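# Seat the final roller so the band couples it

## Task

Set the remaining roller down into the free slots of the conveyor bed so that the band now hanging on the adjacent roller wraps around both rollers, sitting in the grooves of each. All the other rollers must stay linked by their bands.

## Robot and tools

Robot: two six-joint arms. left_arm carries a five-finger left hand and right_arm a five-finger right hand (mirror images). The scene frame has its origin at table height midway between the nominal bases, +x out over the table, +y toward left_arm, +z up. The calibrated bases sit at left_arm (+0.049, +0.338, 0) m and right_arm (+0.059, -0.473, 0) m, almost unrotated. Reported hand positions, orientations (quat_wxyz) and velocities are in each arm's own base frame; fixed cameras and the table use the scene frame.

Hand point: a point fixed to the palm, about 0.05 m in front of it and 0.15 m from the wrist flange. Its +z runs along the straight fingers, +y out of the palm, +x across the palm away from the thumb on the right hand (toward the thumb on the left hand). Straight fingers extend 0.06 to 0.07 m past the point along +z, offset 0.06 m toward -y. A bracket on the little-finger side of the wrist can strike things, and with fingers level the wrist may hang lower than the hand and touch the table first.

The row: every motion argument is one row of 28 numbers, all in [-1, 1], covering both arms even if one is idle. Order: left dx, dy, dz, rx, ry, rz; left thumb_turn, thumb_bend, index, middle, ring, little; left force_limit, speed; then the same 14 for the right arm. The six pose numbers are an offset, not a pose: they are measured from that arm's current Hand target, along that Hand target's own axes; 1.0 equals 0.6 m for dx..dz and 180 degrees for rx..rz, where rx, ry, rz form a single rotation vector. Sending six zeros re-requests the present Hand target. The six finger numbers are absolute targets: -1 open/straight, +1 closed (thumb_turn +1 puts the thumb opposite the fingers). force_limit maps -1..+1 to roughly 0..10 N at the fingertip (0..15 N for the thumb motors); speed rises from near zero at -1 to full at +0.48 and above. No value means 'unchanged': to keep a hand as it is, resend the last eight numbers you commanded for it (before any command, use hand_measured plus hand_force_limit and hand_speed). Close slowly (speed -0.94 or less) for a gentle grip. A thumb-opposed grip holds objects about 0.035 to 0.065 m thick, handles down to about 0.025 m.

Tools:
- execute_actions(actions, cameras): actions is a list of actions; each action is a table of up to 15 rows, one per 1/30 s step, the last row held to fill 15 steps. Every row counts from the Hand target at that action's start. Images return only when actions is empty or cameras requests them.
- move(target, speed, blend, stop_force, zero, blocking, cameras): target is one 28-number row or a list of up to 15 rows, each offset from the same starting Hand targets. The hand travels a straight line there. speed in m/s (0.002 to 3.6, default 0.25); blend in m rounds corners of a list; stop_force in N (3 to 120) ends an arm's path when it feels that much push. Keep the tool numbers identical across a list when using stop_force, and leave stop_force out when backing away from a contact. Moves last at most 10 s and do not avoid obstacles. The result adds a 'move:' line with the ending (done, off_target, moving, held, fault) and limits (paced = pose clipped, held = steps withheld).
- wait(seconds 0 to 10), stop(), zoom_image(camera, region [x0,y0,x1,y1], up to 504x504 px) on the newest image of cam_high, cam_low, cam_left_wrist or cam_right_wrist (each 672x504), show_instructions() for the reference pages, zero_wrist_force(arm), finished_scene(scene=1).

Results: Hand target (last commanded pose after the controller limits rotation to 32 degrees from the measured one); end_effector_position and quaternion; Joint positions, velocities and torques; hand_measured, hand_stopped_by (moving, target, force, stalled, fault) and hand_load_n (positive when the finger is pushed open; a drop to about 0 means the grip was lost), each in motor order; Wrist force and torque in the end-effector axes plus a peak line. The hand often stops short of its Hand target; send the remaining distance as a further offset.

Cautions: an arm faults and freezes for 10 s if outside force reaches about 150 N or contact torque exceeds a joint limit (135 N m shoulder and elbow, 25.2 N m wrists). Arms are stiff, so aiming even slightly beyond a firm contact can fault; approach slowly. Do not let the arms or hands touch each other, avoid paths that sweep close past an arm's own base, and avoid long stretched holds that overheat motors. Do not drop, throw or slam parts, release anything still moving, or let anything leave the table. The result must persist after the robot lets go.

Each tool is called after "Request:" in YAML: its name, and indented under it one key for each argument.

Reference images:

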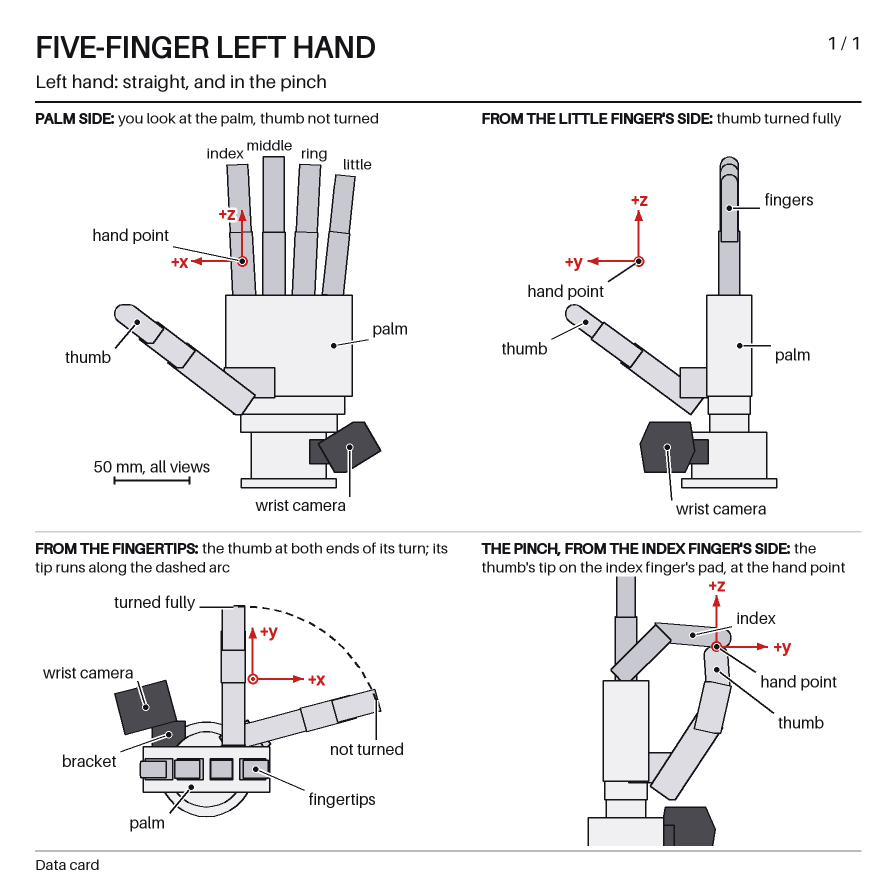

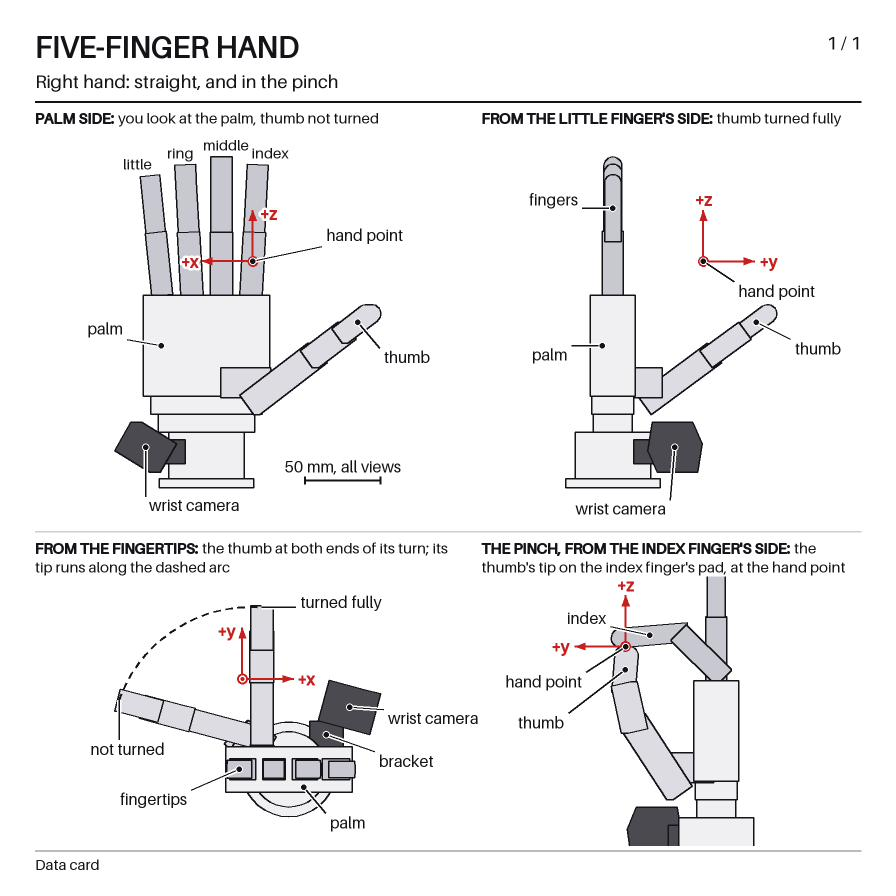

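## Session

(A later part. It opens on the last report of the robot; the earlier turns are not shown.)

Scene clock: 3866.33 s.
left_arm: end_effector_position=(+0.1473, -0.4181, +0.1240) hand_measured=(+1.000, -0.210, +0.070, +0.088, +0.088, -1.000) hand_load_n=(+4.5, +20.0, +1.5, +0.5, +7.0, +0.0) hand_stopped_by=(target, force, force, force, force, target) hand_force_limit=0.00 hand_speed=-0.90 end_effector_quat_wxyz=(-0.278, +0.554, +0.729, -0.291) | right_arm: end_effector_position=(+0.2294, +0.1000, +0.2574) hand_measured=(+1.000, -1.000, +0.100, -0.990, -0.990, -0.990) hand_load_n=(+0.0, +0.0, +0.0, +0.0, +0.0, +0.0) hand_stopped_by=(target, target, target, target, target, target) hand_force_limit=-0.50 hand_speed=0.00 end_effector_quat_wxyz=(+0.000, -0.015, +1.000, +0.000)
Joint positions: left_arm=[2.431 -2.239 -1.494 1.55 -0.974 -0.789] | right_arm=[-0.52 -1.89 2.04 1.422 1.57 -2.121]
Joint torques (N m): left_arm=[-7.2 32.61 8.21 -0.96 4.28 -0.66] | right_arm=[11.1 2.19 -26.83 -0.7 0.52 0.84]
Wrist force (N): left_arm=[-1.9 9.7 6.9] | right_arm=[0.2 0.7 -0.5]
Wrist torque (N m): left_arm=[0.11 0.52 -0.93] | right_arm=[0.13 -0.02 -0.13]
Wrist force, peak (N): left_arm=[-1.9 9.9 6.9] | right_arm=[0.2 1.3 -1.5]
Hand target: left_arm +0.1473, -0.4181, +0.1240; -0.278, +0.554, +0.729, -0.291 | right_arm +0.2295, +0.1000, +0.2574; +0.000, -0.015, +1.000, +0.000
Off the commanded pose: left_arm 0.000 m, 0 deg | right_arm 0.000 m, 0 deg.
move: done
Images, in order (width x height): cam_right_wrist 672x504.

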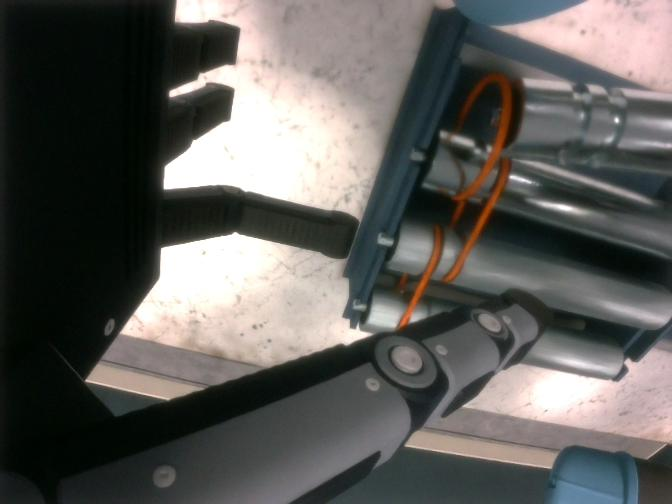

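Request:
move:
  target: [0, 0, 0, 0, 0, 0, 1, 0.35, 0.5, 0.5, 0.5, -1, 0.0, -0.9, 0.0848, 0.0582, 0.162, 0, 0, 0, -1, -1, 0.25, -0.99, -0.99, -0.99, -0.5, 0.0]
  speed: 0.12
  cameras: ["cam_right_wrist"]

Request:
zoom_image:
  camera: "cam_right_wrist"
  region: [250, 60, 570, 300]

Scene clock: 3883.40 s.
left_arm: end_effector_position=(+0.1473, -0.4181, +0.1240) hand_measured=(+1.000, -0.210, +0.070, +0.088, +0.088, -1.000) hand_load_n=(+4.5, +20.0, +1.5, +0.5, +7.0, +0.0) hand_stopped_by=(target, force, force, force, force, target) hand_force_limit=0.00 hand_speed=-0.90 end_effector_quat_wxyz=(-0.278, +0.554, +0.729, -0.291) | right_arm: end_effector_position=(+0.1824, +0.1302, +0.1699) hand_measured=(-1.000, -1.000, +0.250, -0.990, -0.990, -0.990) hand_load_n=(+0.0, +0.0, +0.0, +0.0, +0.0, +0.0) hand_stopped_by=(target, target, target, target, target, target) hand_force_limit=-0.50 hand_speed=0.00 end_effector_quat_wxyz=(+0.000, -0.015, +1.000, +0.000)
Joint positions: left_arm=[2.431 -2.239 -1.494 1.55 -0.974 -0.789] | right_arm=[-0.492 -1.974 2.321 1.224 1.57 -2.093]
Joint torques (N m): left_arm=[-8.08 32.69 8.79 -0.82 4.12 -0.82] | right_arm=[1.4 4.04 -25.16 4.41 -0.56 0.35]
Wrist force (N): left_arm=[-1.9 9.7 7.0] | right_arm=[0.2 1.0 -0.4]
Wrist torque (N m): left_arm=[0.10 0.52 -0.93] | right_arm=[0.18 -0.01 -0.21]
Wrist force, peak (N): left_arm=[-1.8 9.9 7.1] | right_arm=[1.2 1.7 2.3]
Hand target: left_arm +0.1473, -0.4181, +0.1240; -0.278, +0.554, +0.729, -0.291 | right_arm +0.1824, +0.1302, +0.1699; +0.000, -0.015, +1.000, +0.000 (not the last commanded pose)
Off the commanded pose: left_arm 0.000 m, 0 deg | right_arm 0.011 m, 0 deg.
move: held (right_arm; a check stopped the path); limits=held
pose unreachable (right arm): on one or more control steps of this call, first in action 0 (counted from 0), this arm could not follow its commanded pose, so it was not sent that pose on those steps. It may still have moved: this result reports where it is.
cause: moving toward the commanded pose would bring two parts of the arm too close to each other (joints 3 (elbow) to 6 (wrist 3) lie between them).
Images, in order (width x height): cam_right_wrist 672x504.

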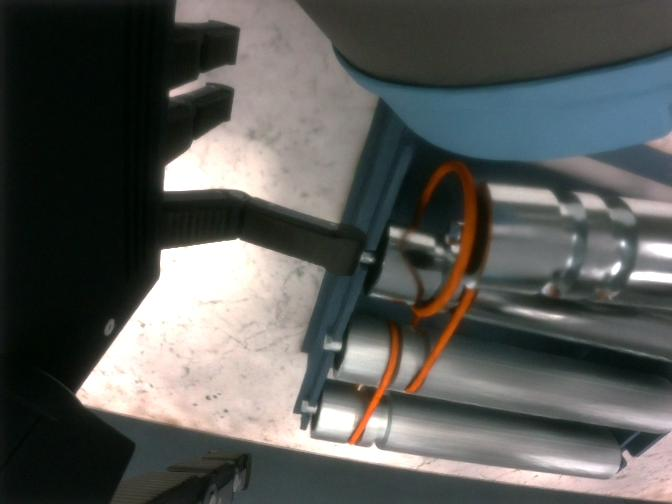

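Scaled by 1.575 from the camera's 672x504 image, which has a finer 960x720 frame.

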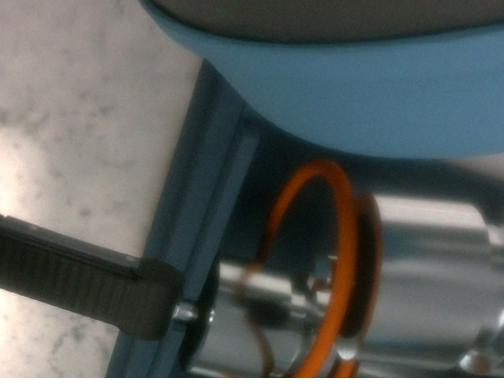

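Request:
move:
  target: [0, 0, 0, 0, 0, 0, 1, 0.35, 0.5, 0.5, 0.5, -1, 0.0, -0.9, -0.0167, -0.0117, -0.05, 0, 0.145, 0, -1, -1, 0.25, -0.99, -0.99, -0.99, -0.5, 0.0]
  speed: 0.12
  cameras: ["cam_right_wrist"]

Scene clock: 3908.10 s.
left_arm: end_effector_position=(+0.1473, -0.4181, +0.1240) hand_measured=(+1.000, -0.210, +0.070, +0.088, +0.088, -1.000) hand_load_n=(+4.5, +19.5, +1.5, +0.5, +7.0, +0.0) hand_stopped_by=(target, force, force, force, force, target) hand_force_limit=0.00 hand_speed=-0.90 end_effector_quat_wxyz=(-0.278, +0.554, +0.729, -0.291) | right_arm: end_effector_position=(+0.1926, +0.1235, +0.1999) hand_measured=(-1.000, -1.000, +0.250, -0.990, -0.990, -0.990) hand_load_n=(-0.5, +0.0, +0.0, +0.0, +0.0, +0.0) hand_stopped_by=(target, target, target, target, target, target) hand_force_limit=-0.50 hand_speed=0.00 end_effector_quat_wxyz=(-0.226, -0.014, +0.974, -0.003)
Joint positions: left_arm=[2.431 -2.239 -1.494 1.55 -0.974 -0.789] | right_arm=[-0.255 -1.572 2.083 1.5 1.694 -1.828]
Joint torques (N m): left_arm=[-7.26 33.97 8.28 -1.08 4.17 -0.65] | right_arm=[-12.28 -23.75 -7.95 0.01 -1.34 -2.03]
Wrist force (N): left_arm=[-1.7 9.5 6.7] | right_arm=[0.4 1.1 0.1]
Wrist torque (N m): left_arm=[0.09 0.48 -0.91] | right_arm=[0.18 0.02 -0.19]
Wrist force, peak (N): left_arm=[-1.9 9.9 7.0] | right_arm=[0.8 1.2 -0.1]
Hand target: left_arm +0.1473, -0.4181, +0.1240; -0.278, +0.554, +0.729, -0.291 | right_arm +0.1927, +0.1235, +0.1999; -0.226, -0.014, +0.974, -0.003
Off the commanded pose: left_arm 0.000 m, 0 deg | right_arm 0.000 m, 0 deg.
move: done
Images, in order (width x height): cam_right_wrist 672x504.

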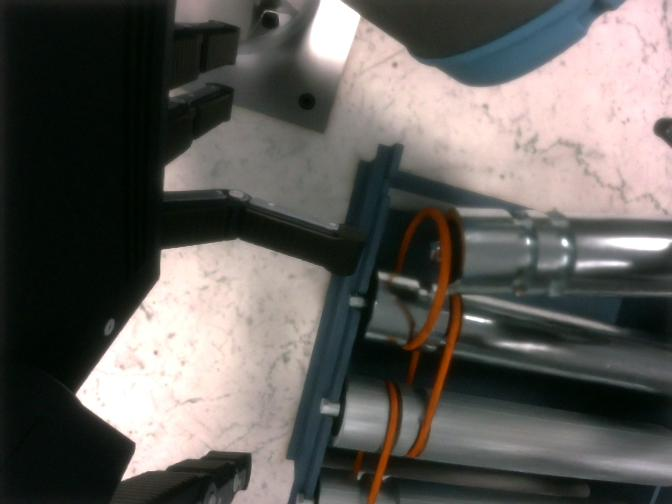

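Request:
zoom_image:
  camera: "cam_right_wrist"
  region: [320, 180, 500, 360]

Scaled by 2.800 from the camera's 672x504 image, which has a finer 960x720 frame.

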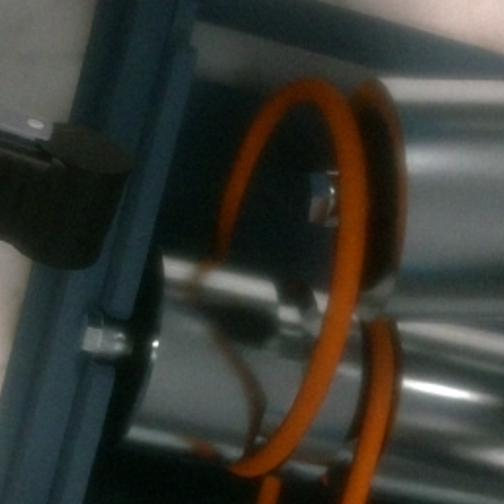

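Request:
move:
  target: [0, 0, 0, 0, 0, 0, 1, 0.35, 0.5, 0.5, 0.5, -1, 0.0, -0.9, -0.0504, 0.0172, 0.1245, 0, 0, 0, -1, -1, 0.25, -0.99, -0.99, -0.99, -0.5, 0.0]
  speed: 0.08
  stop_force: 8
  cameras: ["cam_right_wrist"]

Request:
zoom_image:
  camera: "cam_right_wrist"
  region: [280, 180, 520, 400]

Scene clock: 3927.70 s.
left_arm: end_effector_position=(+0.1473, -0.4181, +0.1240) hand_measured=(+1.000, -0.210, +0.070, +0.088, +0.088, -1.000) hand_load_n=(+4.5, +19.5, +1.5, +0.5, +7.0, +0.0) hand_stopped_by=(target, force, force, force, force, target) hand_force_limit=0.00 hand_speed=-0.90 end_effector_quat_wxyz=(-0.278, +0.554, +0.729, -0.291) | right_arm: end_effector_position=(+0.1866, +0.1337, +0.1195) hand_measured=(-1.000, -1.000, +0.250, -0.990, -0.990, -0.990) hand_load_n=(+0.0, +0.0, +0.0, +0.0, +0.0, +0.0) hand_stopped_by=(target, target, target, target, target, target) hand_force_limit=-0.50 hand_speed=0.00 end_effector_quat_wxyz=(-0.226, -0.014, +0.974, -0.003)
Joint positions: left_arm=[2.431 -2.239 -1.494 1.55 -0.974 -0.789] | right_arm=[-0.221 -1.447 2.204 1.257 1.679 -1.797]
Joint torques (N m): left_arm=[-7.36 34.5 8.49 -0.96 3.96 -0.54] | right_arm=[-13.24 -20.55 -19.4 0.15 1.21 -1.62]
Wrist force (N): left_arm=[-1.8 9.7 6.8] | right_arm=[0.1 1.0 0.1]
Wrist torque (N m): left_arm=[0.13 0.51 -0.93] | right_arm=[0.16 0.05 -0.25]
Wrist force, peak (N): left_arm=[-2.0 9.9 7.0] | right_arm=[0.9 1.2 -0.1]
Hand target: left_arm +0.1473, -0.4181, +0.1240; -0.278, +0.554, +0.729, -0.291 | right_arm +0.1866, +0.1337, +0.1195; -0.226, -0.014, +0.974, -0.003
Off the commanded pose: left_arm 0.000 m, 0 deg | right_arm 0.000 m, 0 deg.
move: done
Images, in order (width x height): cam_right_wrist 672x504.

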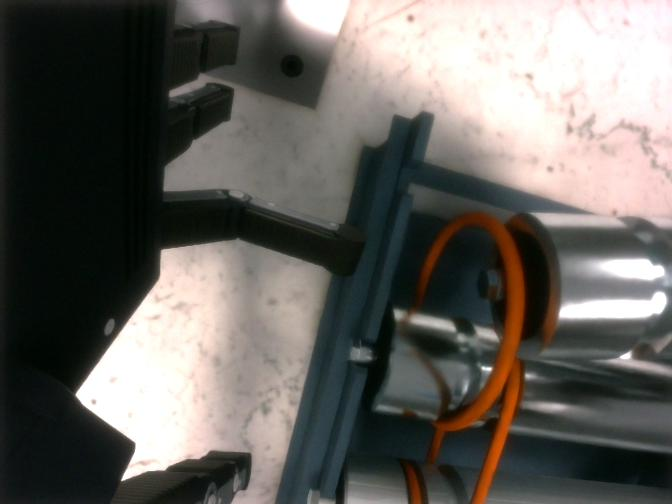

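Scaled by 2.100 from the camera's 672x504 image, which has a finer 960x720 frame.

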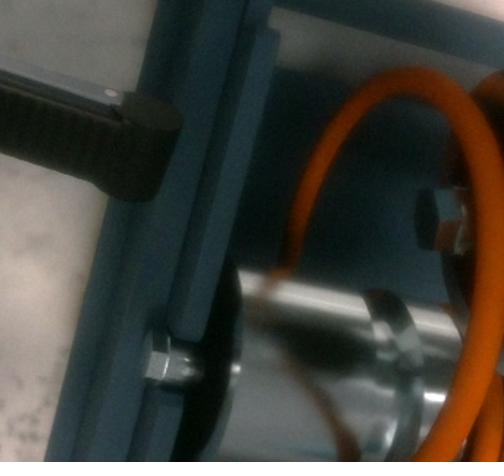

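Request:
move:
  target:
    - [0, 0, 0, 0, 0, 0, 1, 0.35, 0.5, 0.5, 0.5, -1, 0.0, -0.9, 0.0105, 0, 0.0051, 0, 0, 0, -1, -1, 0.25, -0.99, -0.99, -0.99, -0.5, 0.0]
    - [0, 0, 0, 0, 0, 0, 1, 0.35, 0.5, 0.5, 0.5, -1, 0.0, -0.9, 0.0105, 0.0933, 0.0051, 0, 0, 0, -1, -1, 0.25, -0.99, -0.99, -0.99, -0.5, 0.0]
  speed: 0.04
  stop_force: 5
  cameras: ["cam_right_wrist"]

Request:
zoom_image:
  camera: "cam_right_wrist"
  region: [260, 160, 500, 380]

Scene clock: 3939.47 s.
left_arm: end_effector_position=(+0.1473, -0.4181, +0.1240) hand_measured=(+1.000, -0.210, +0.070, +0.088, +0.088, -1.000) hand_load_n=(+9.0, +19.0, +3.0, +0.0, +5.0, +0.0) hand_stopped_by=(target, force, force, force, force, target) hand_force_limit=0.00 hand_speed=-0.90 end_effector_quat_wxyz=(-0.278, +0.554, +0.729, -0.291) | right_arm: end_effector_position=(+0.1781, +0.1850, +0.1196) hand_measured=(-1.000, -1.000, +0.250, -0.990, -0.990, -0.990) hand_load_n=(+0.0, +0.0, +1.0, +0.0, +0.0, +0.0) hand_stopped_by=(target, target, target, target, target, target) hand_force_limit=-0.50 hand_speed=0.00 end_effector_quat_wxyz=(-0.226, -0.014, +0.974, -0.003)
Joint positions: left_arm=[2.431 -2.239 -1.494 1.55 -0.974 -0.789] | right_arm=[-0.024 -1.422 2.177 1.271 1.594 -1.619]
Joint torques (N m): left_arm=[-6.96 34.57 19.84 -1.08 3.85 -0.75] | right_arm=[12.72 -19.41 -19.97 0 -1.06 1.64]
Wrist force (N): left_arm=[0.0 10.5 5.7] | right_arm=[0.6 -0.9 1.0]
Wrist torque (N m): left_arm=[0.22 0.13 -0.91] | right_arm=[0.09 0.03 -0.20]
Wrist force, peak (N): left_arm=[15.2 9.2 4.9] | right_arm=[-3.6 -16.9 1.5]
Hand target: left_arm +0.1473, -0.4181, +0.1240; -0.278, +0.554, +0.729, -0.291 | right_arm +0.1781, +0.1850, +0.1196; -0.226, -0.014, +0.974, -0.003 (not the last commanded pose)
Off the commanded pose: left_arm 0.000 m, 0 deg | right_arm 0.004 m, 0 deg.
move: contact (right_arm); path passed 1 of 2 targets
Images, in order (width x height): cam_right_wrist 672x504.

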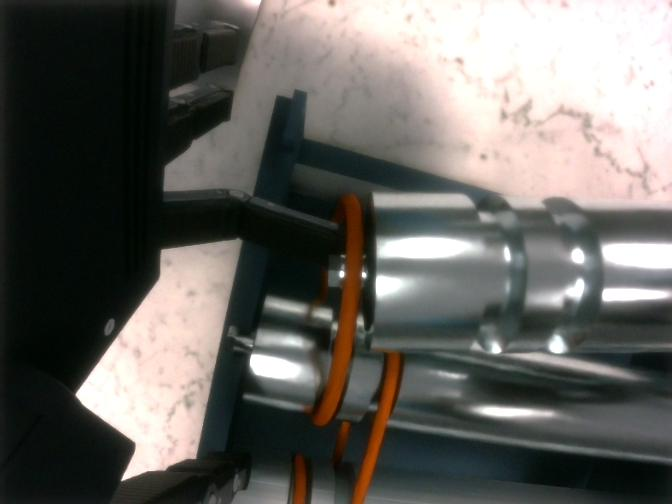

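Scaled by 2.100 from the camera's 672x504 image, which has a finer 960x720 frame.

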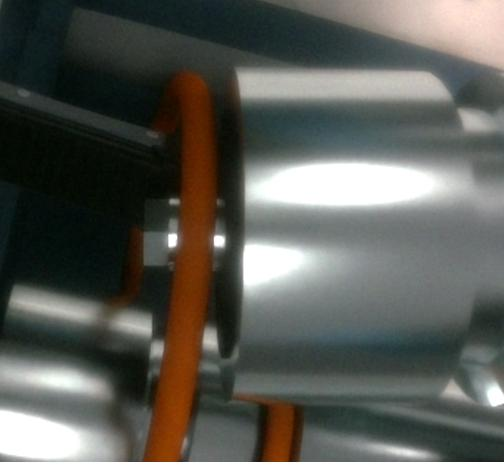

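Request:
move:
  target:
    - [0, 0, 0, 0, 0, 0, 1, 0.35, 0.5, 0.5, 0.5, -1, 0.0, -0.9, 0, -0.0067, 0, 0, 0, 0, -1, -1, 0.25, -0.99, -0.99, -0.99, -0.5, 0.0]
    - [0, 0, 0, 0, 0, 0, 1, 0.35, 0.5, 0.5, 0.5, -1, 0.0, -0.9, 0.0064, -0.0067, 0.0059, 0, 0, 0, -1, -1, 0.25, -0.99, -0.99, -0.99, -0.5, 0.0]
  speed: 0.03

Request:
move:
  target: [0, 0, 0, 0, 0, 0, 1, 0.35, 0.5, 0.5, 0.5, -1, 0.0, -0.9, 0, 0.0217, 0, 0, 0, 0, -1, -1, 0.25, -0.99, -0.99, -0.99, -0.5, 0.0]
  speed: 0.015
  stop_force: 4
  cameras: ["cam_right_wrist"]

Request:
zoom_image:
  camera: "cam_right_wrist"
  region: [260, 160, 500, 380]

Scene clock: 3947.67 s.
left_arm: end_effector_position=(+0.1473, -0.4181, +0.1240) hand_measured=(+1.000, -0.210, +0.070, +0.088, +0.088, -1.000) hand_load_n=(+6.5, +18.5, +2.0, +0.5, +6.5, +0.0) hand_stopped_by=(target, force, force, force, force, target) hand_force_limit=0.00 hand_speed=-0.90 end_effector_quat_wxyz=(-0.278, +0.554, +0.729, -0.291) | right_arm: end_effector_position=(+0.1732, +0.1808, +0.1181) hand_measured=(-1.000, -1.000, +0.250, -0.990, -0.990, -0.990) hand_load_n=(+0.0, +0.0, +0.0, +0.0, +0.0, +0.0) hand_stopped_by=(target, target, target, target, target, target) hand_force_limit=-0.50 hand_speed=0.00 end_effector_quat_wxyz=(-0.226, -0.014, +0.974, -0.003) end_effector_velocity=(+0.003, +0.000, +0.001) end_effector_angular_velocity=(+0.000, -0.002, +0.000)
Joint positions: left_arm=[2.431 -2.239 -1.494 1.55 -0.974 -0.789] | right_arm=[-0.041 -1.434 2.196 1.262 1.601 -1.634]
Joint velocities: left_arm=[within noise] | right_arm=[0 0.003 -0.007 0.002 0 0]
Joint torques (N m): left_arm=[-7.03 35.53 18.42 -2.05 3.86 -0.17] | right_arm=[-8.52 -10.88 -19.04 5.09 0.68 -1.27]
Wrist force (N): left_arm=[-1.4 10.0 7.1] | right_arm=[0.1 0.7 -0.4]
Wrist torque (N m): left_arm=[0.15 0.45 -0.90] | right_arm=[0.15 0.07 -0.16]
Wrist force, peak (N): left_arm=[-1.4 10.3 7.4] | right_arm=[0.5 1.5 1.0]
Hand target: left_arm +0.1473, -0.4181, +0.1240; -0.278, +0.554, +0.729, -0.291 | right_arm +0.1732, +0.1808, +0.1181; -0.226, -0.014, +0.974, -0.003
Off the commanded pose: left_arm 0.000 m, 0 deg | right_arm 0.000 m, 0 deg.
move: done

Scene clock: 3948.67 s.
left_arm: end_effector_position=(+0.1473, -0.4181, +0.1240) hand_measured=(+1.000, -0.210, +0.070, +0.088, +0.088, -1.000) hand_load_n=(+8.0, +18.5, +2.5, +0.5, +6.5, +0.0) hand_stopped_by=(target, force, force, force, force, target) hand_force_limit=0.00 hand_speed=-0.90 end_effector_quat_wxyz=(-0.278, +0.554, +0.729, -0.291) | right_arm: end_effector_position=(+0.1731, +0.1841, +0.1181) hand_measured=(-1.000, -1.000, +0.250, -0.990, -0.990, -0.990) hand_load_n=(+0.0, +0.0, +1.0, +0.0, +0.0, +0.0) hand_stopped_by=(target, target, target, target, target, target) hand_force_limit=-0.50 hand_speed=0.00 end_effector_quat_wxyz=(-0.226, -0.014, +0.974, -0.003)
Joint positions: left_arm=[2.431 -2.239 -1.494 1.55 -0.974 -0.789] | right_arm=[-0.028 -1.43 2.192 1.264 1.595 -1.622]
Joint torques (N m): left_arm=[-7.75 35.09 16.62 -2.17 3.93 -0.31] | right_arm=[-5.32 -25.11 -5.14 0.57 0.45 1.09]
Wrist force (N): left_arm=[2.5 10.0 6.6] | right_arm=[-0.8 -3.3 0.0]
Wrist torque (N m): left_arm=[0.17 0.37 -0.82] | right_arm=[0.09 0.06 -0.19]
Wrist force, peak (N): left_arm=[7.5 10.0 6.9] | right_arm=[-1.9 -8.9 -0.2]
Hand target: left_arm +0.1473, -0.4181, +0.1240; -0.278, +0.554, +0.729, -0.291 | right_arm +0.1731, +0.1841, +0.1181; -0.226, -0.014, +0.974, -0.003 (not the last commanded pose)
Off the commanded pose: left_arm 0.000 m, 0 deg | right_arm 0.010 m, 0 deg.
move: contact (right_arm)
Images, in order (width x height): cam_right_wrist 672x504.

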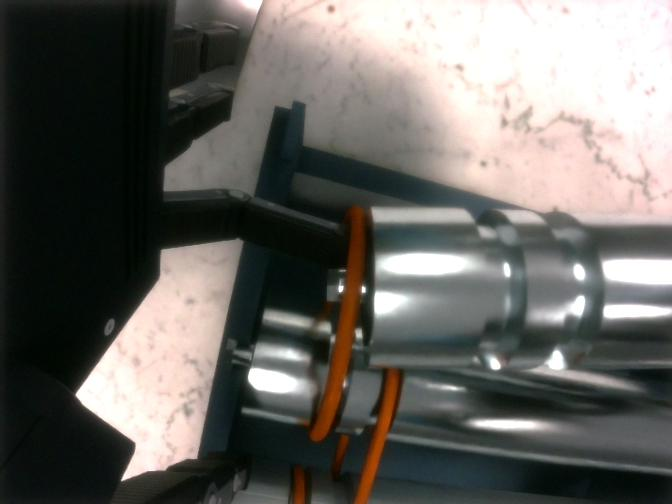

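Scaled by 2.100 from the camera's 672x504 image, which has a finer 960x720 frame.

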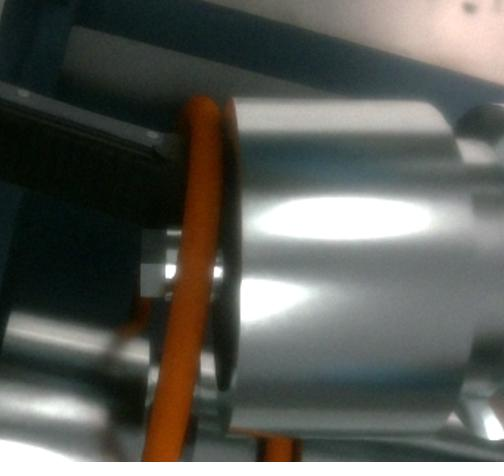

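Request:
zoom_image:
  camera: "cam_right_wrist"
  region: [200, 280, 400, 430]

Scaled by 2.520 from the camera's 672x504 image, which has a finer 960x720 frame.

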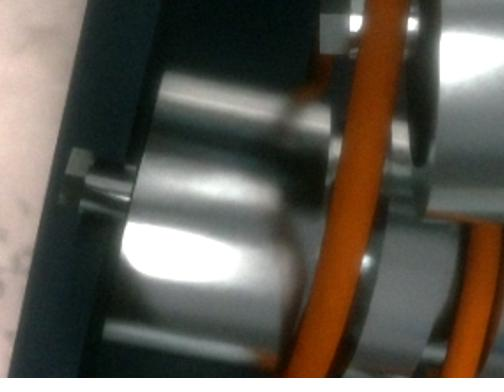

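Request:
execute_actions:
  actions: []
  cameras: ["cam_right_wrist"]

Request:
zoom_image:
  camera: "cam_right_wrist"
  region: [260, 160, 500, 380]

Scene clock: 4004.77 s.
left_arm: end_effector_position=(+0.1473, -0.4181, +0.1240) hand_measured=(+1.000, -0.210, +0.070, +0.088, +0.088, -1.000) hand_load_n=(+7.5, +18.5, +2.5, +0.5, +6.5, +0.0) hand_stopped_by=(target, force, force, force, force, target) hand_force_limit=0.00 hand_speed=-0.90 end_effector_quat_wxyz=(-0.278, +0.554, +0.729, -0.291) | right_arm: end_effector_position=(+0.1731, +0.1841, +0.1181) hand_measured=(-1.000, -1.000, +0.250, -0.990, -0.990, -0.990) hand_load_n=(+0.0, +0.0, +0.5, +0.0, +0.0, +0.0) hand_stopped_by=(target, target, target, target, target, target) hand_force_limit=-0.50 hand_speed=0.00 end_effector_quat_wxyz=(-0.226, -0.014, +0.974, -0.003)
Joint positions: left_arm=[2.431 -2.239 -1.494 1.55 -0.974 -0.789] | right_arm=[-0.028 -1.43 2.192 1.264 1.595 -1.622]
Joint velocities: within noise
Joint torques (N m): left_arm=[-7.17 36.39 12.36 -2.8 3.82 0.04] | right_arm=[-5.2 -27.25 -5.01 0.22 0.43 1.07]
Wrist force (N): left_arm=[2.5 10.0 6.8] | right_arm=[-0.7 -3.4 0.2]
Wrist torque (N m): left_arm=[0.15 0.37 -0.82] | right_arm=[0.05 0.04 -0.20]
Wrist force, peak (N): left_arm=[2.5 10.4 7.1] | right_arm=[-0.6 -3.9 0.1]
Hand target: left_arm +0.1473, -0.4181, +0.1240; -0.278, +0.554, +0.729, -0.291 | right_arm +0.1731, +0.1841, +0.1181; -0.226, -0.014, +0.974, -0.003 (not the last commanded pose)
Off the commanded pose: left_arm 0.000 m, 0 deg | right_arm 0.010 m, 0 deg.
Images, in order (width x height): cam_right_wrist 672x504.

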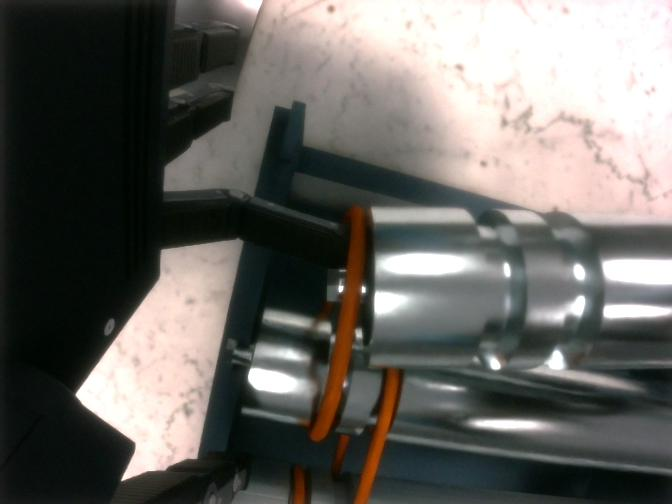

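Scaled by 2.100 from the camera's 672x504 image, which has a finer 960x720 frame.

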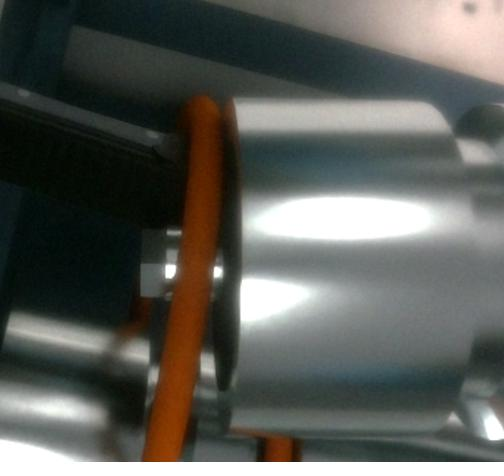

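Request:
execute_actions:
  actions: []
  cameras: ["all"]

Request:
zoom_image:
  camera: "cam_low"
  region: [260, 150, 420, 270]

Request:
zoom_image:
  camera: "cam_high"
  region: [300, 200, 460, 320]

Scene clock: 4014.30 s.
left_arm: end_effector_position=(+0.1473, -0.4181, +0.1240) hand_measured=(+1.000, -0.210, +0.070, +0.088, +0.088, -1.000) hand_load_n=(+8.0, +18.5, +2.5, +0.5, +6.5, +0.0) hand_stopped_by=(target, force, force, force, force, target) hand_force_limit=0.00 hand_speed=-0.90 end_effector_quat_wxyz=(-0.278, +0.554, +0.729, -0.291) | right_arm: end_effector_position=(+0.1731, +0.1841, +0.1181) hand_measured=(-1.000, -1.000, +0.250, -0.990, -0.990, -0.990) hand_load_n=(+0.0, +0.0, +1.0, +0.0, +0.0, +0.0) hand_stopped_by=(target, target, target, target, target, target) hand_force_limit=-0.50 hand_speed=0.00 end_effector_quat_wxyz=(-0.226, -0.014, +0.974, -0.003)
Joint positions: left_arm=[2.431 -2.239 -1.494 1.55 -0.974 -0.789] | right_arm=[-0.028 -1.43 2.192 1.264 1.595 -1.622]
Joint velocities: within noise
Joint torques (N m): left_arm=[-7.12 37.27 11.68 -3.62 3.84 0.06] | right_arm=[-5.34 -25.26 -6.29 0.5 0.27 0.93]
Wrist force (N): left_arm=[2.4 10.0 6.8] | right_arm=[-0.9 -3.1 0.1]
Wrist torque (N m): left_arm=[0.16 0.39 -0.83] | right_arm=[0.11 0.09 -0.19]
Wrist force, peak (N): left_arm=[2.4 10.2 7.1] | right_arm=[-0.7 -3.8 -0.1]
Hand target: left_arm +0.1473, -0.4181, +0.1240; -0.278, +0.554, +0.729, -0.291 | right_arm +0.1731, +0.1841, +0.1181; -0.226, -0.014, +0.974, -0.003 (not the last commanded pose)
Off the commanded pose: left_arm 0.000 m, 0 deg | right_arm 0.010 m, 0 deg.

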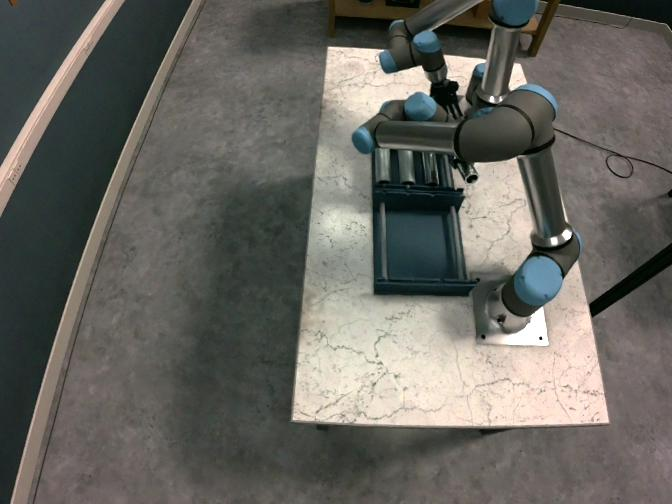

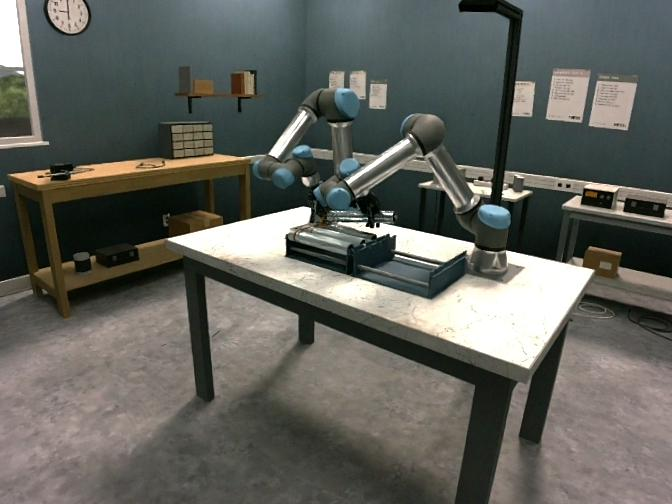

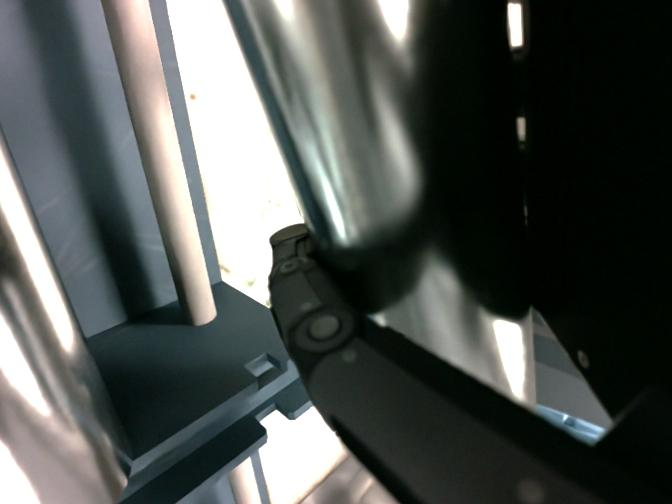

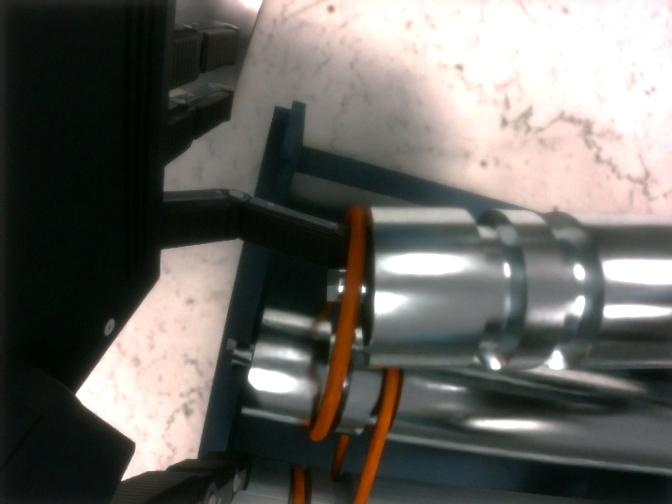

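Scaled by 3.150 from the camera's 672x504 image, which has a finer 960x720 frame.

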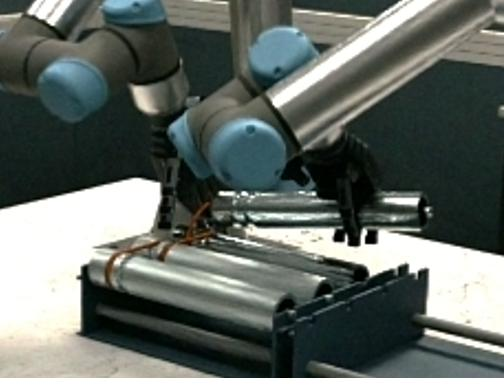

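Scaled by 3.150 from the camera's 672x504 image, which has a finer 960x720 frame.

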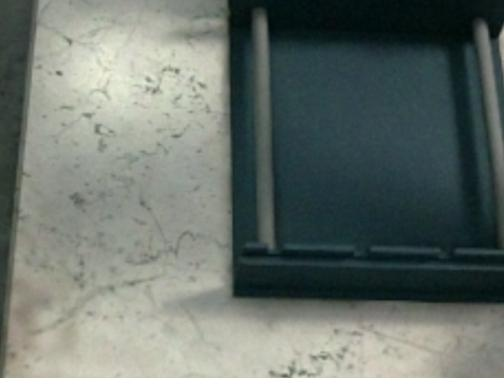

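Request:
zoom_image:
  camera: "cam_low"
  region: [285, 190, 365, 250]

Request:
zoom_image:
  camera: "cam_right_wrist"
  region: [300, 180, 420, 280]

Scaled by 6.300 from the camera's 672x504 image, which has a finer 960x720 frame.

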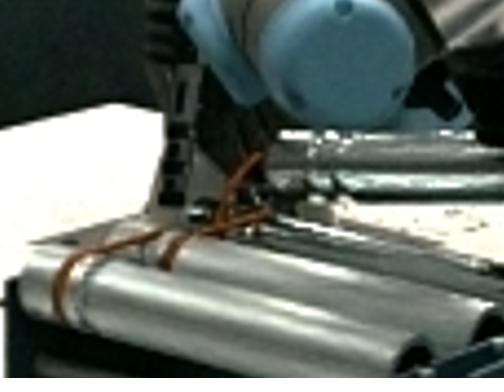

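Scaled by 4.200 from the camera's 672x504 image, which has a finer 960x720 frame.

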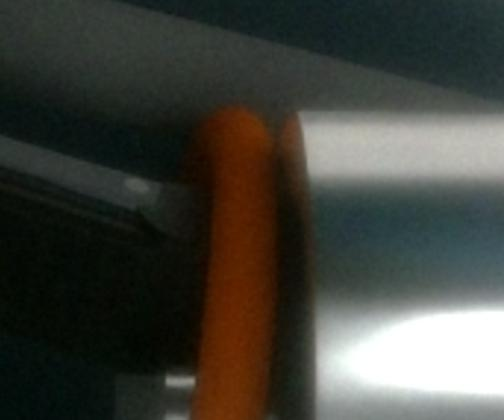

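Request:
move:
  target:
    - [0,0,0,0,0,0,1,0.35,0.5,0.5,0.5,-1,0.0,-0.9,0,-0.00333,0,0,0,0,-1,-1,0.25,-0.99,-0.99,-0.99,-0.5,0.0]
    - [0,0,0,0,0,0,1,0.35,0.5,0.5,0.5,-1,0.0,-0.9,0.0001,-0.00333,0.01118,0,0,0,-1,-1,0.25,-0.99,-0.99,-0.99,-0.5,0.0]
  speed: 0.04
  cameras: ["cam_right_wrist"]

Request:
zoom_image:
  camera: "cam_right_wrist"
  region: [290, 180, 410, 320]

Scene clock: 4047.87 s.
left_arm: end_effector_position=(+0.1473, -0.4181, +0.1240) hand_measured=(+1.000, -0.210, +0.070, +0.088, +0.088, -1.000) hand_load_n=(+7.0, +18.5, +2.5, +0.5, +6.5, -0.5) hand_stopped_by=(target, force, force, force, force, target) hand_force_limit=0.00 hand_speed=-0.90 end_effector_quat_wxyz=(-0.278, +0.554, +0.729, -0.291) | right_arm: end_effector_position=(+0.1702, +0.1820, +0.1121) hand_measured=(-1.000, -1.000, +0.250, -0.990, -0.990, -0.990) hand_load_n=(+0.0, +0.0, +0.0, +0.0, +0.0, +0.0) hand_stopped_by=(target, target, target, target, target, target) hand_force_limit=-0.50 hand_speed=0.00 end_effector_quat_wxyz=(-0.226, -0.014, +0.974, -0.003)
Joint positions: left_arm=[2.431 -2.239 -1.494 1.55 -0.974 -0.789] | right_arm=[-0.036 -1.426 2.209 1.243 1.599 -1.63]
Joint torques (N m): left_arm=[-7.2 37.38 11.32 -4.43 3.87 0.73] | right_arm=[-10.65 -25.47 -17.79 5.16 0.85 -1.49]
Wrist force (N): left_arm=[-1.2 9.9 7.0] | right_arm=[0.2 1.1 -0.3]
Wrist torque (N m): left_arm=[0.15 0.43 -0.89] | right_arm=[0.21 0.04 -0.14]
Wrist force, peak (N): left_arm=[2.5 10.4 6.8] | right_arm=[-0.9 -3.8 0.1]
Hand target: left_arm +0.1473, -0.4181, +0.1240; -0.278, +0.554, +0.729, -0.291 | right_arm +0.1702, +0.1820, +0.1121; -0.226, -0.014, +0.974, -0.003
Off the commanded pose: left_arm 0.000 m, 0 deg | right_arm 0.000 m, 0 deg.
move: done
Images, in order (width x height): cam_right_wrist 672x504.

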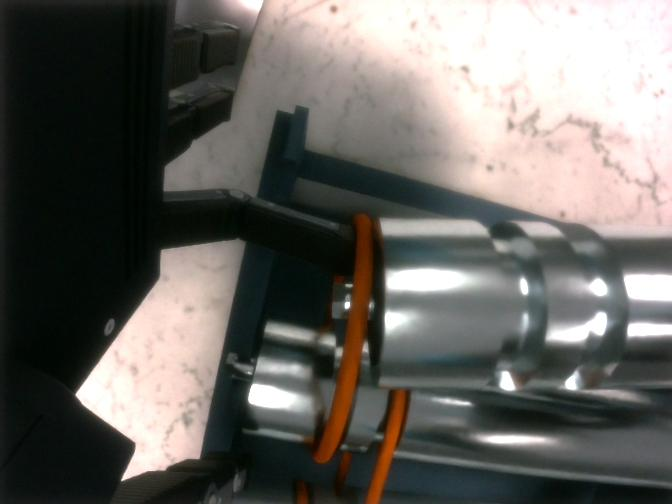

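Scaled by 3.600 from the camera's 672x504 image, which has a finer 960x720 frame.

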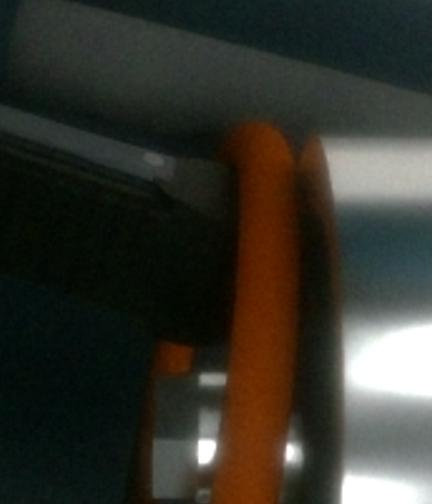

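Request:
move:
  target: [0,0,0,0,0,0,1,0.35,0.5,0.5,0.5,-1,0.0,-0.9,0,0.0167,0,0,0,0,-1,-1,0.25,-0.99,-0.99,-0.99,-0.5,0.0]
  speed: 0.012
  stop_force: 4
  cameras: ["cam_right_wrist"]

Request:
zoom_image:
  camera: "cam_right_wrist"
  region: [290, 180, 410, 320]

Scene clock: 4057.57 s.
left_arm: end_effector_position=(+0.1473, -0.4181, +0.1240) hand_measured=(+1.000, -0.210, +0.070, +0.088, +0.088, -1.000) hand_load_n=(+7.5, +18.5, +2.5, +0.5, +6.5, +0.0) hand_stopped_by=(target, force, force, force, force, target) hand_force_limit=0.00 hand_speed=-0.90 end_effector_quat_wxyz=(-0.278, +0.554, +0.729, -0.291) | right_arm: end_effector_position=(+0.1701, +0.1840, +0.1121) hand_measured=(-1.000, -1.000, +0.250, -0.990, -0.990, -0.990) hand_load_n=(+0.0, -0.5, +0.5, +0.0, +0.0, +0.0) hand_stopped_by=(target, target, target, target, target, target) hand_force_limit=-0.50 hand_speed=0.00 end_effector_quat_wxyz=(-0.226, -0.014, +0.974, -0.003)
Joint positions: left_arm=[2.431 -2.239 -1.494 1.55 -0.974 -0.789] | right_arm=[-0.029 -1.425 2.207 1.243 1.596 -1.623]
Joint torques (N m): left_arm=[-7.41 37.52 11.28 -4.94 3.93 0.79] | right_arm=[-12.16 -26.09 -4.14 0.36 0.56 0.97]
Wrist force (N): left_arm=[1.9 10.2 7.0] | right_arm=[-0.8 -3.1 0.1]
Wrist torque (N m): left_arm=[0.17 0.43 -0.86] | right_arm=[0.03 0.07 -0.21]
Wrist force, peak (N): left_arm=[5.5 10.0 6.8] | right_arm=[-1.3 -7.1 -0.1]
Hand target: left_arm +0.1473, -0.4181, +0.1240; -0.278, +0.554, +0.729, -0.291 | right_arm +0.1701, +0.1840, +0.1121; -0.226, -0.014, +0.974, -0.003 (not the last commanded pose)
Off the commanded pose: left_arm 0.000 m, 0 deg | right_arm 0.008 m, 0 deg.
move: contact (right_arm)
Images, in order (width x height): cam_right_wrist 672x504.

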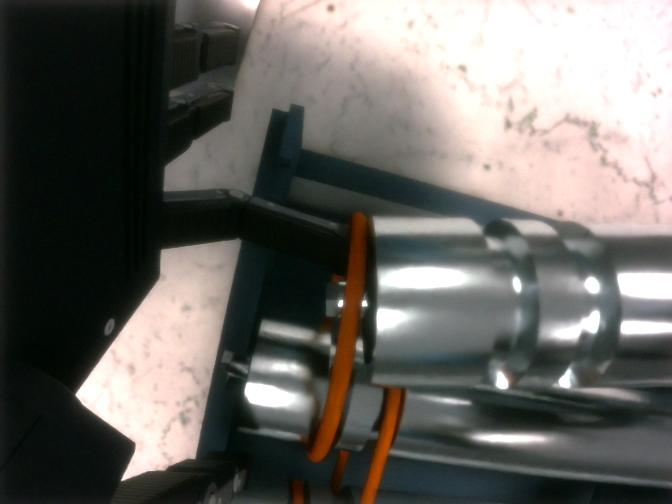

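Scaled by 3.600 from the camera's 672x504 image, which has a finer 960x720 frame.

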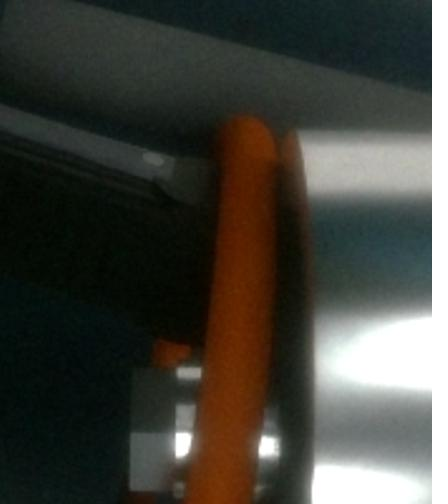

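Request:
move:
  target:
    - [0,0,0,0,0,0,1,0.35,0.5,0.5,0.5,-1,0.0,-0.9,0,-0.0008,0,0,0,0,-1,-1,0.25,-0.99,-0.99,-0.99,-0.5,0.0]
    - [0,0,0,0,0,0,1,0.35,0.5,0.5,0.5,-1,0.0,-0.9,0.01197,-0.0008,0.00587,0,0,0,-1,-1,0.25,-0.99,-0.99,-0.99,-0.5,0.0]
  speed: 0.03
  cameras: ["cam_right_wrist"]

Request:
zoom_image:
  camera: "cam_right_wrist"
  region: [290, 180, 410, 320]

Scene clock: 4082.50 s.
left_arm: end_effector_position=(+0.1473, -0.4181, +0.1240) hand_measured=(+1.000, -0.210, +0.070, +0.088, +0.088, -1.000) hand_load_n=(+6.5, +18.0, +2.0, +1.0, +7.0, +0.0) hand_stopped_by=(target, force, force, force, force, target) hand_force_limit=0.00 hand_speed=-0.90 end_effector_quat_wxyz=(-0.278, +0.554, +0.729, -0.291) | right_arm: end_effector_position=(+0.1621, +0.1832, +0.1121) hand_measured=(-1.000, -1.000, +0.250, -0.990, -0.990, -0.990) hand_load_n=(+0.0, +0.0, -0.5, +0.0, +0.0, +0.0) hand_stopped_by=(target, target, target, target, target, target) hand_force_limit=-0.50 hand_speed=0.00 end_effector_quat_wxyz=(-0.226, -0.014, +0.974, -0.003) end_effector_velocity=(+0.002, +0.000, +0.000) end_effector_angular_velocity=(+0.000, -0.002, +0.000)
Joint positions: left_arm=[2.431 -2.239 -1.494 1.55 -0.974 -0.789] | right_arm=[-0.033 -1.443 2.229 1.239 1.597 -1.627]
Joint velocities: left_arm=[within noise] | right_arm=[0 0.004 -0.006 0 0 0]
Joint torques (N m): left_arm=[-7.51 37.84 11.35 -3.6 3.65 1.15] | right_arm=[-8.77 -9.79 -19.71 1.6 0.93 -1.26]
Wrist force (N): left_arm=[-1.1 10.2 7.4] | right_arm=[-0.3 0.9 -0.5]
Wrist torque (N m): left_arm=[0.15 0.49 -0.93] | right_arm=[0.18 0.06 -0.16]
Wrist force, peak (N): left_arm=[-1.0 10.4 7.4] | right_arm=[-1.5 -3.7 -0.3]
Hand target: left_arm +0.1473, -0.4181, +0.1240; -0.278, +0.554, +0.729, -0.291 | right_arm +0.1622, +0.1833, +0.1121; -0.226, -0.014, +0.974, -0.003
Off the commanded pose: left_arm 0.000 m, 0 deg | right_arm 0.000 m, 0 deg.
move: done
Images, in order (width x height): cam_right_wrist 672x504.

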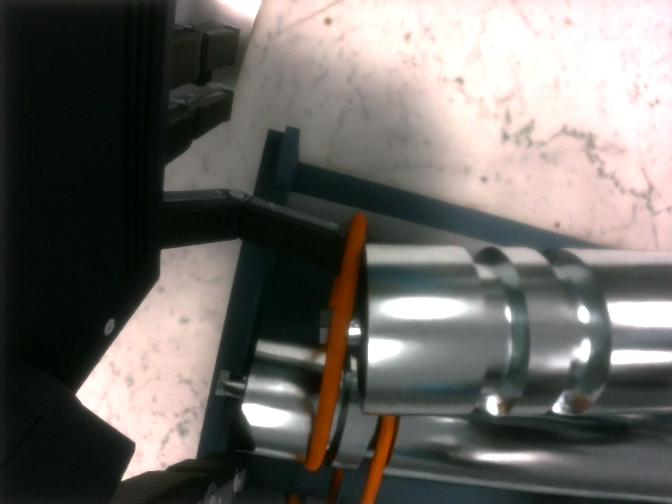

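Scaled by 3.600 from the camera's 672x504 image, which has a finer 960x720 frame.

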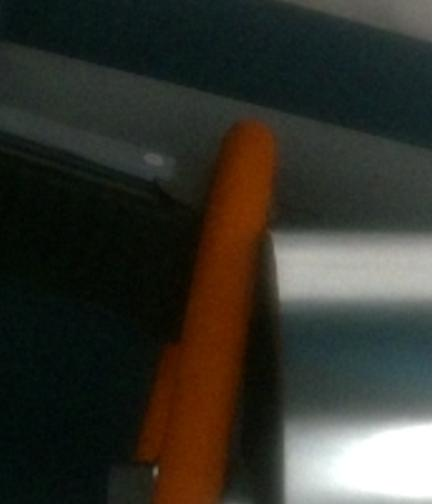

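Request:
move:
  target: [0.0097,0.00217,-0.00116,0,0,0,1,0.35,0.5,0.5,0.5,-1,0.0,-0.9,0,0.0083,0,0,0,0,-1,-1,0.25,-0.99,-0.99,-0.99,-0.5,0.0]
  speed: 0.015
  cameras: ["cam_right_wrist"]

Request:
zoom_image:
  camera: "cam_right_wrist"
  region: [290, 180, 410, 320]

Scene clock: 4090.70 s.
left_arm: end_effector_position=(+0.1473, -0.4120, +0.1240) hand_measured=(+1.000, -0.210, +0.070, +0.088, +0.088, -1.000) hand_load_n=(+7.0, +18.5, +2.5, +0.5, +7.0, +0.0) hand_stopped_by=(target, force, force, force, force, target) hand_force_limit=0.00 hand_speed=-0.90 end_effector_quat_wxyz=(-0.278, +0.554, +0.729, -0.291) | right_arm: end_effector_position=(+0.1620, +0.1883, +0.1121) hand_measured=(-1.000, -1.000, +0.250, -0.990, -0.990, -0.990) hand_load_n=(+0.0, +0.0, +0.0, +0.0, +0.0, +0.0) hand_stopped_by=(target, target, target, target, target, target) hand_force_limit=-0.50 hand_speed=0.00 end_effector_quat_wxyz=(-0.226, -0.014, +0.974, -0.003)
Joint positions: left_arm=[2.44 -2.228 -1.514 1.555 -0.979 -0.78] | right_arm=[-0.012 -1.437 2.222 1.241 1.588 -1.608]
Joint torques (N m): left_arm=[-2.47 39.42 20.94 -1.94 0.23 -0.49] | right_arm=[-11.73 -17.39 -10.11 4.98 0.84 -1.41]
Wrist force (N): left_arm=[-1.1 10.0 7.5] | right_arm=[-0.3 0.7 -0.5]
Wrist torque (N m): left_arm=[0.13 0.46 -0.89] | right_arm=[0.14 0.07 -0.26]
Wrist force, peak (N): left_arm=[-1.3 10.5 7.3] | right_arm=[-0.3 1.2 -0.7]
Hand target: left_arm +0.1473, -0.4121, +0.1240; -0.278, +0.554, +0.729, -0.291 | right_arm +0.1620, +0.1882, +0.1121; -0.226, -0.014, +0.974, -0.003
Off the commanded pose: left_arm 0.000 m, 0 deg | right_arm 0.000 m, 0 deg.
move: done
Images, in order (width x height): cam_right_wrist 672x504.

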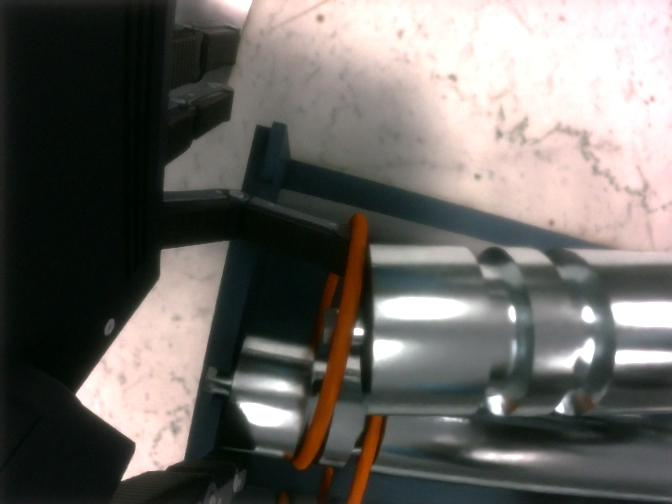

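Scaled by 3.600 from the camera's 672x504 image, which has a finer 960x720 frame.

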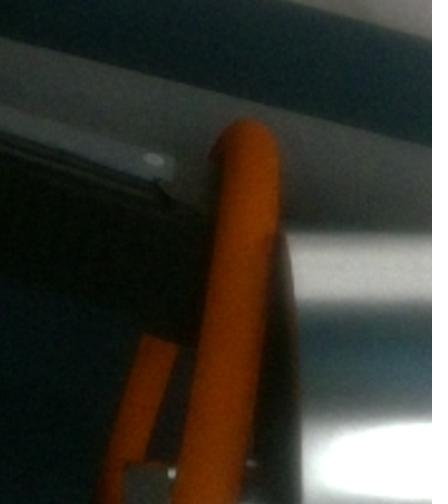

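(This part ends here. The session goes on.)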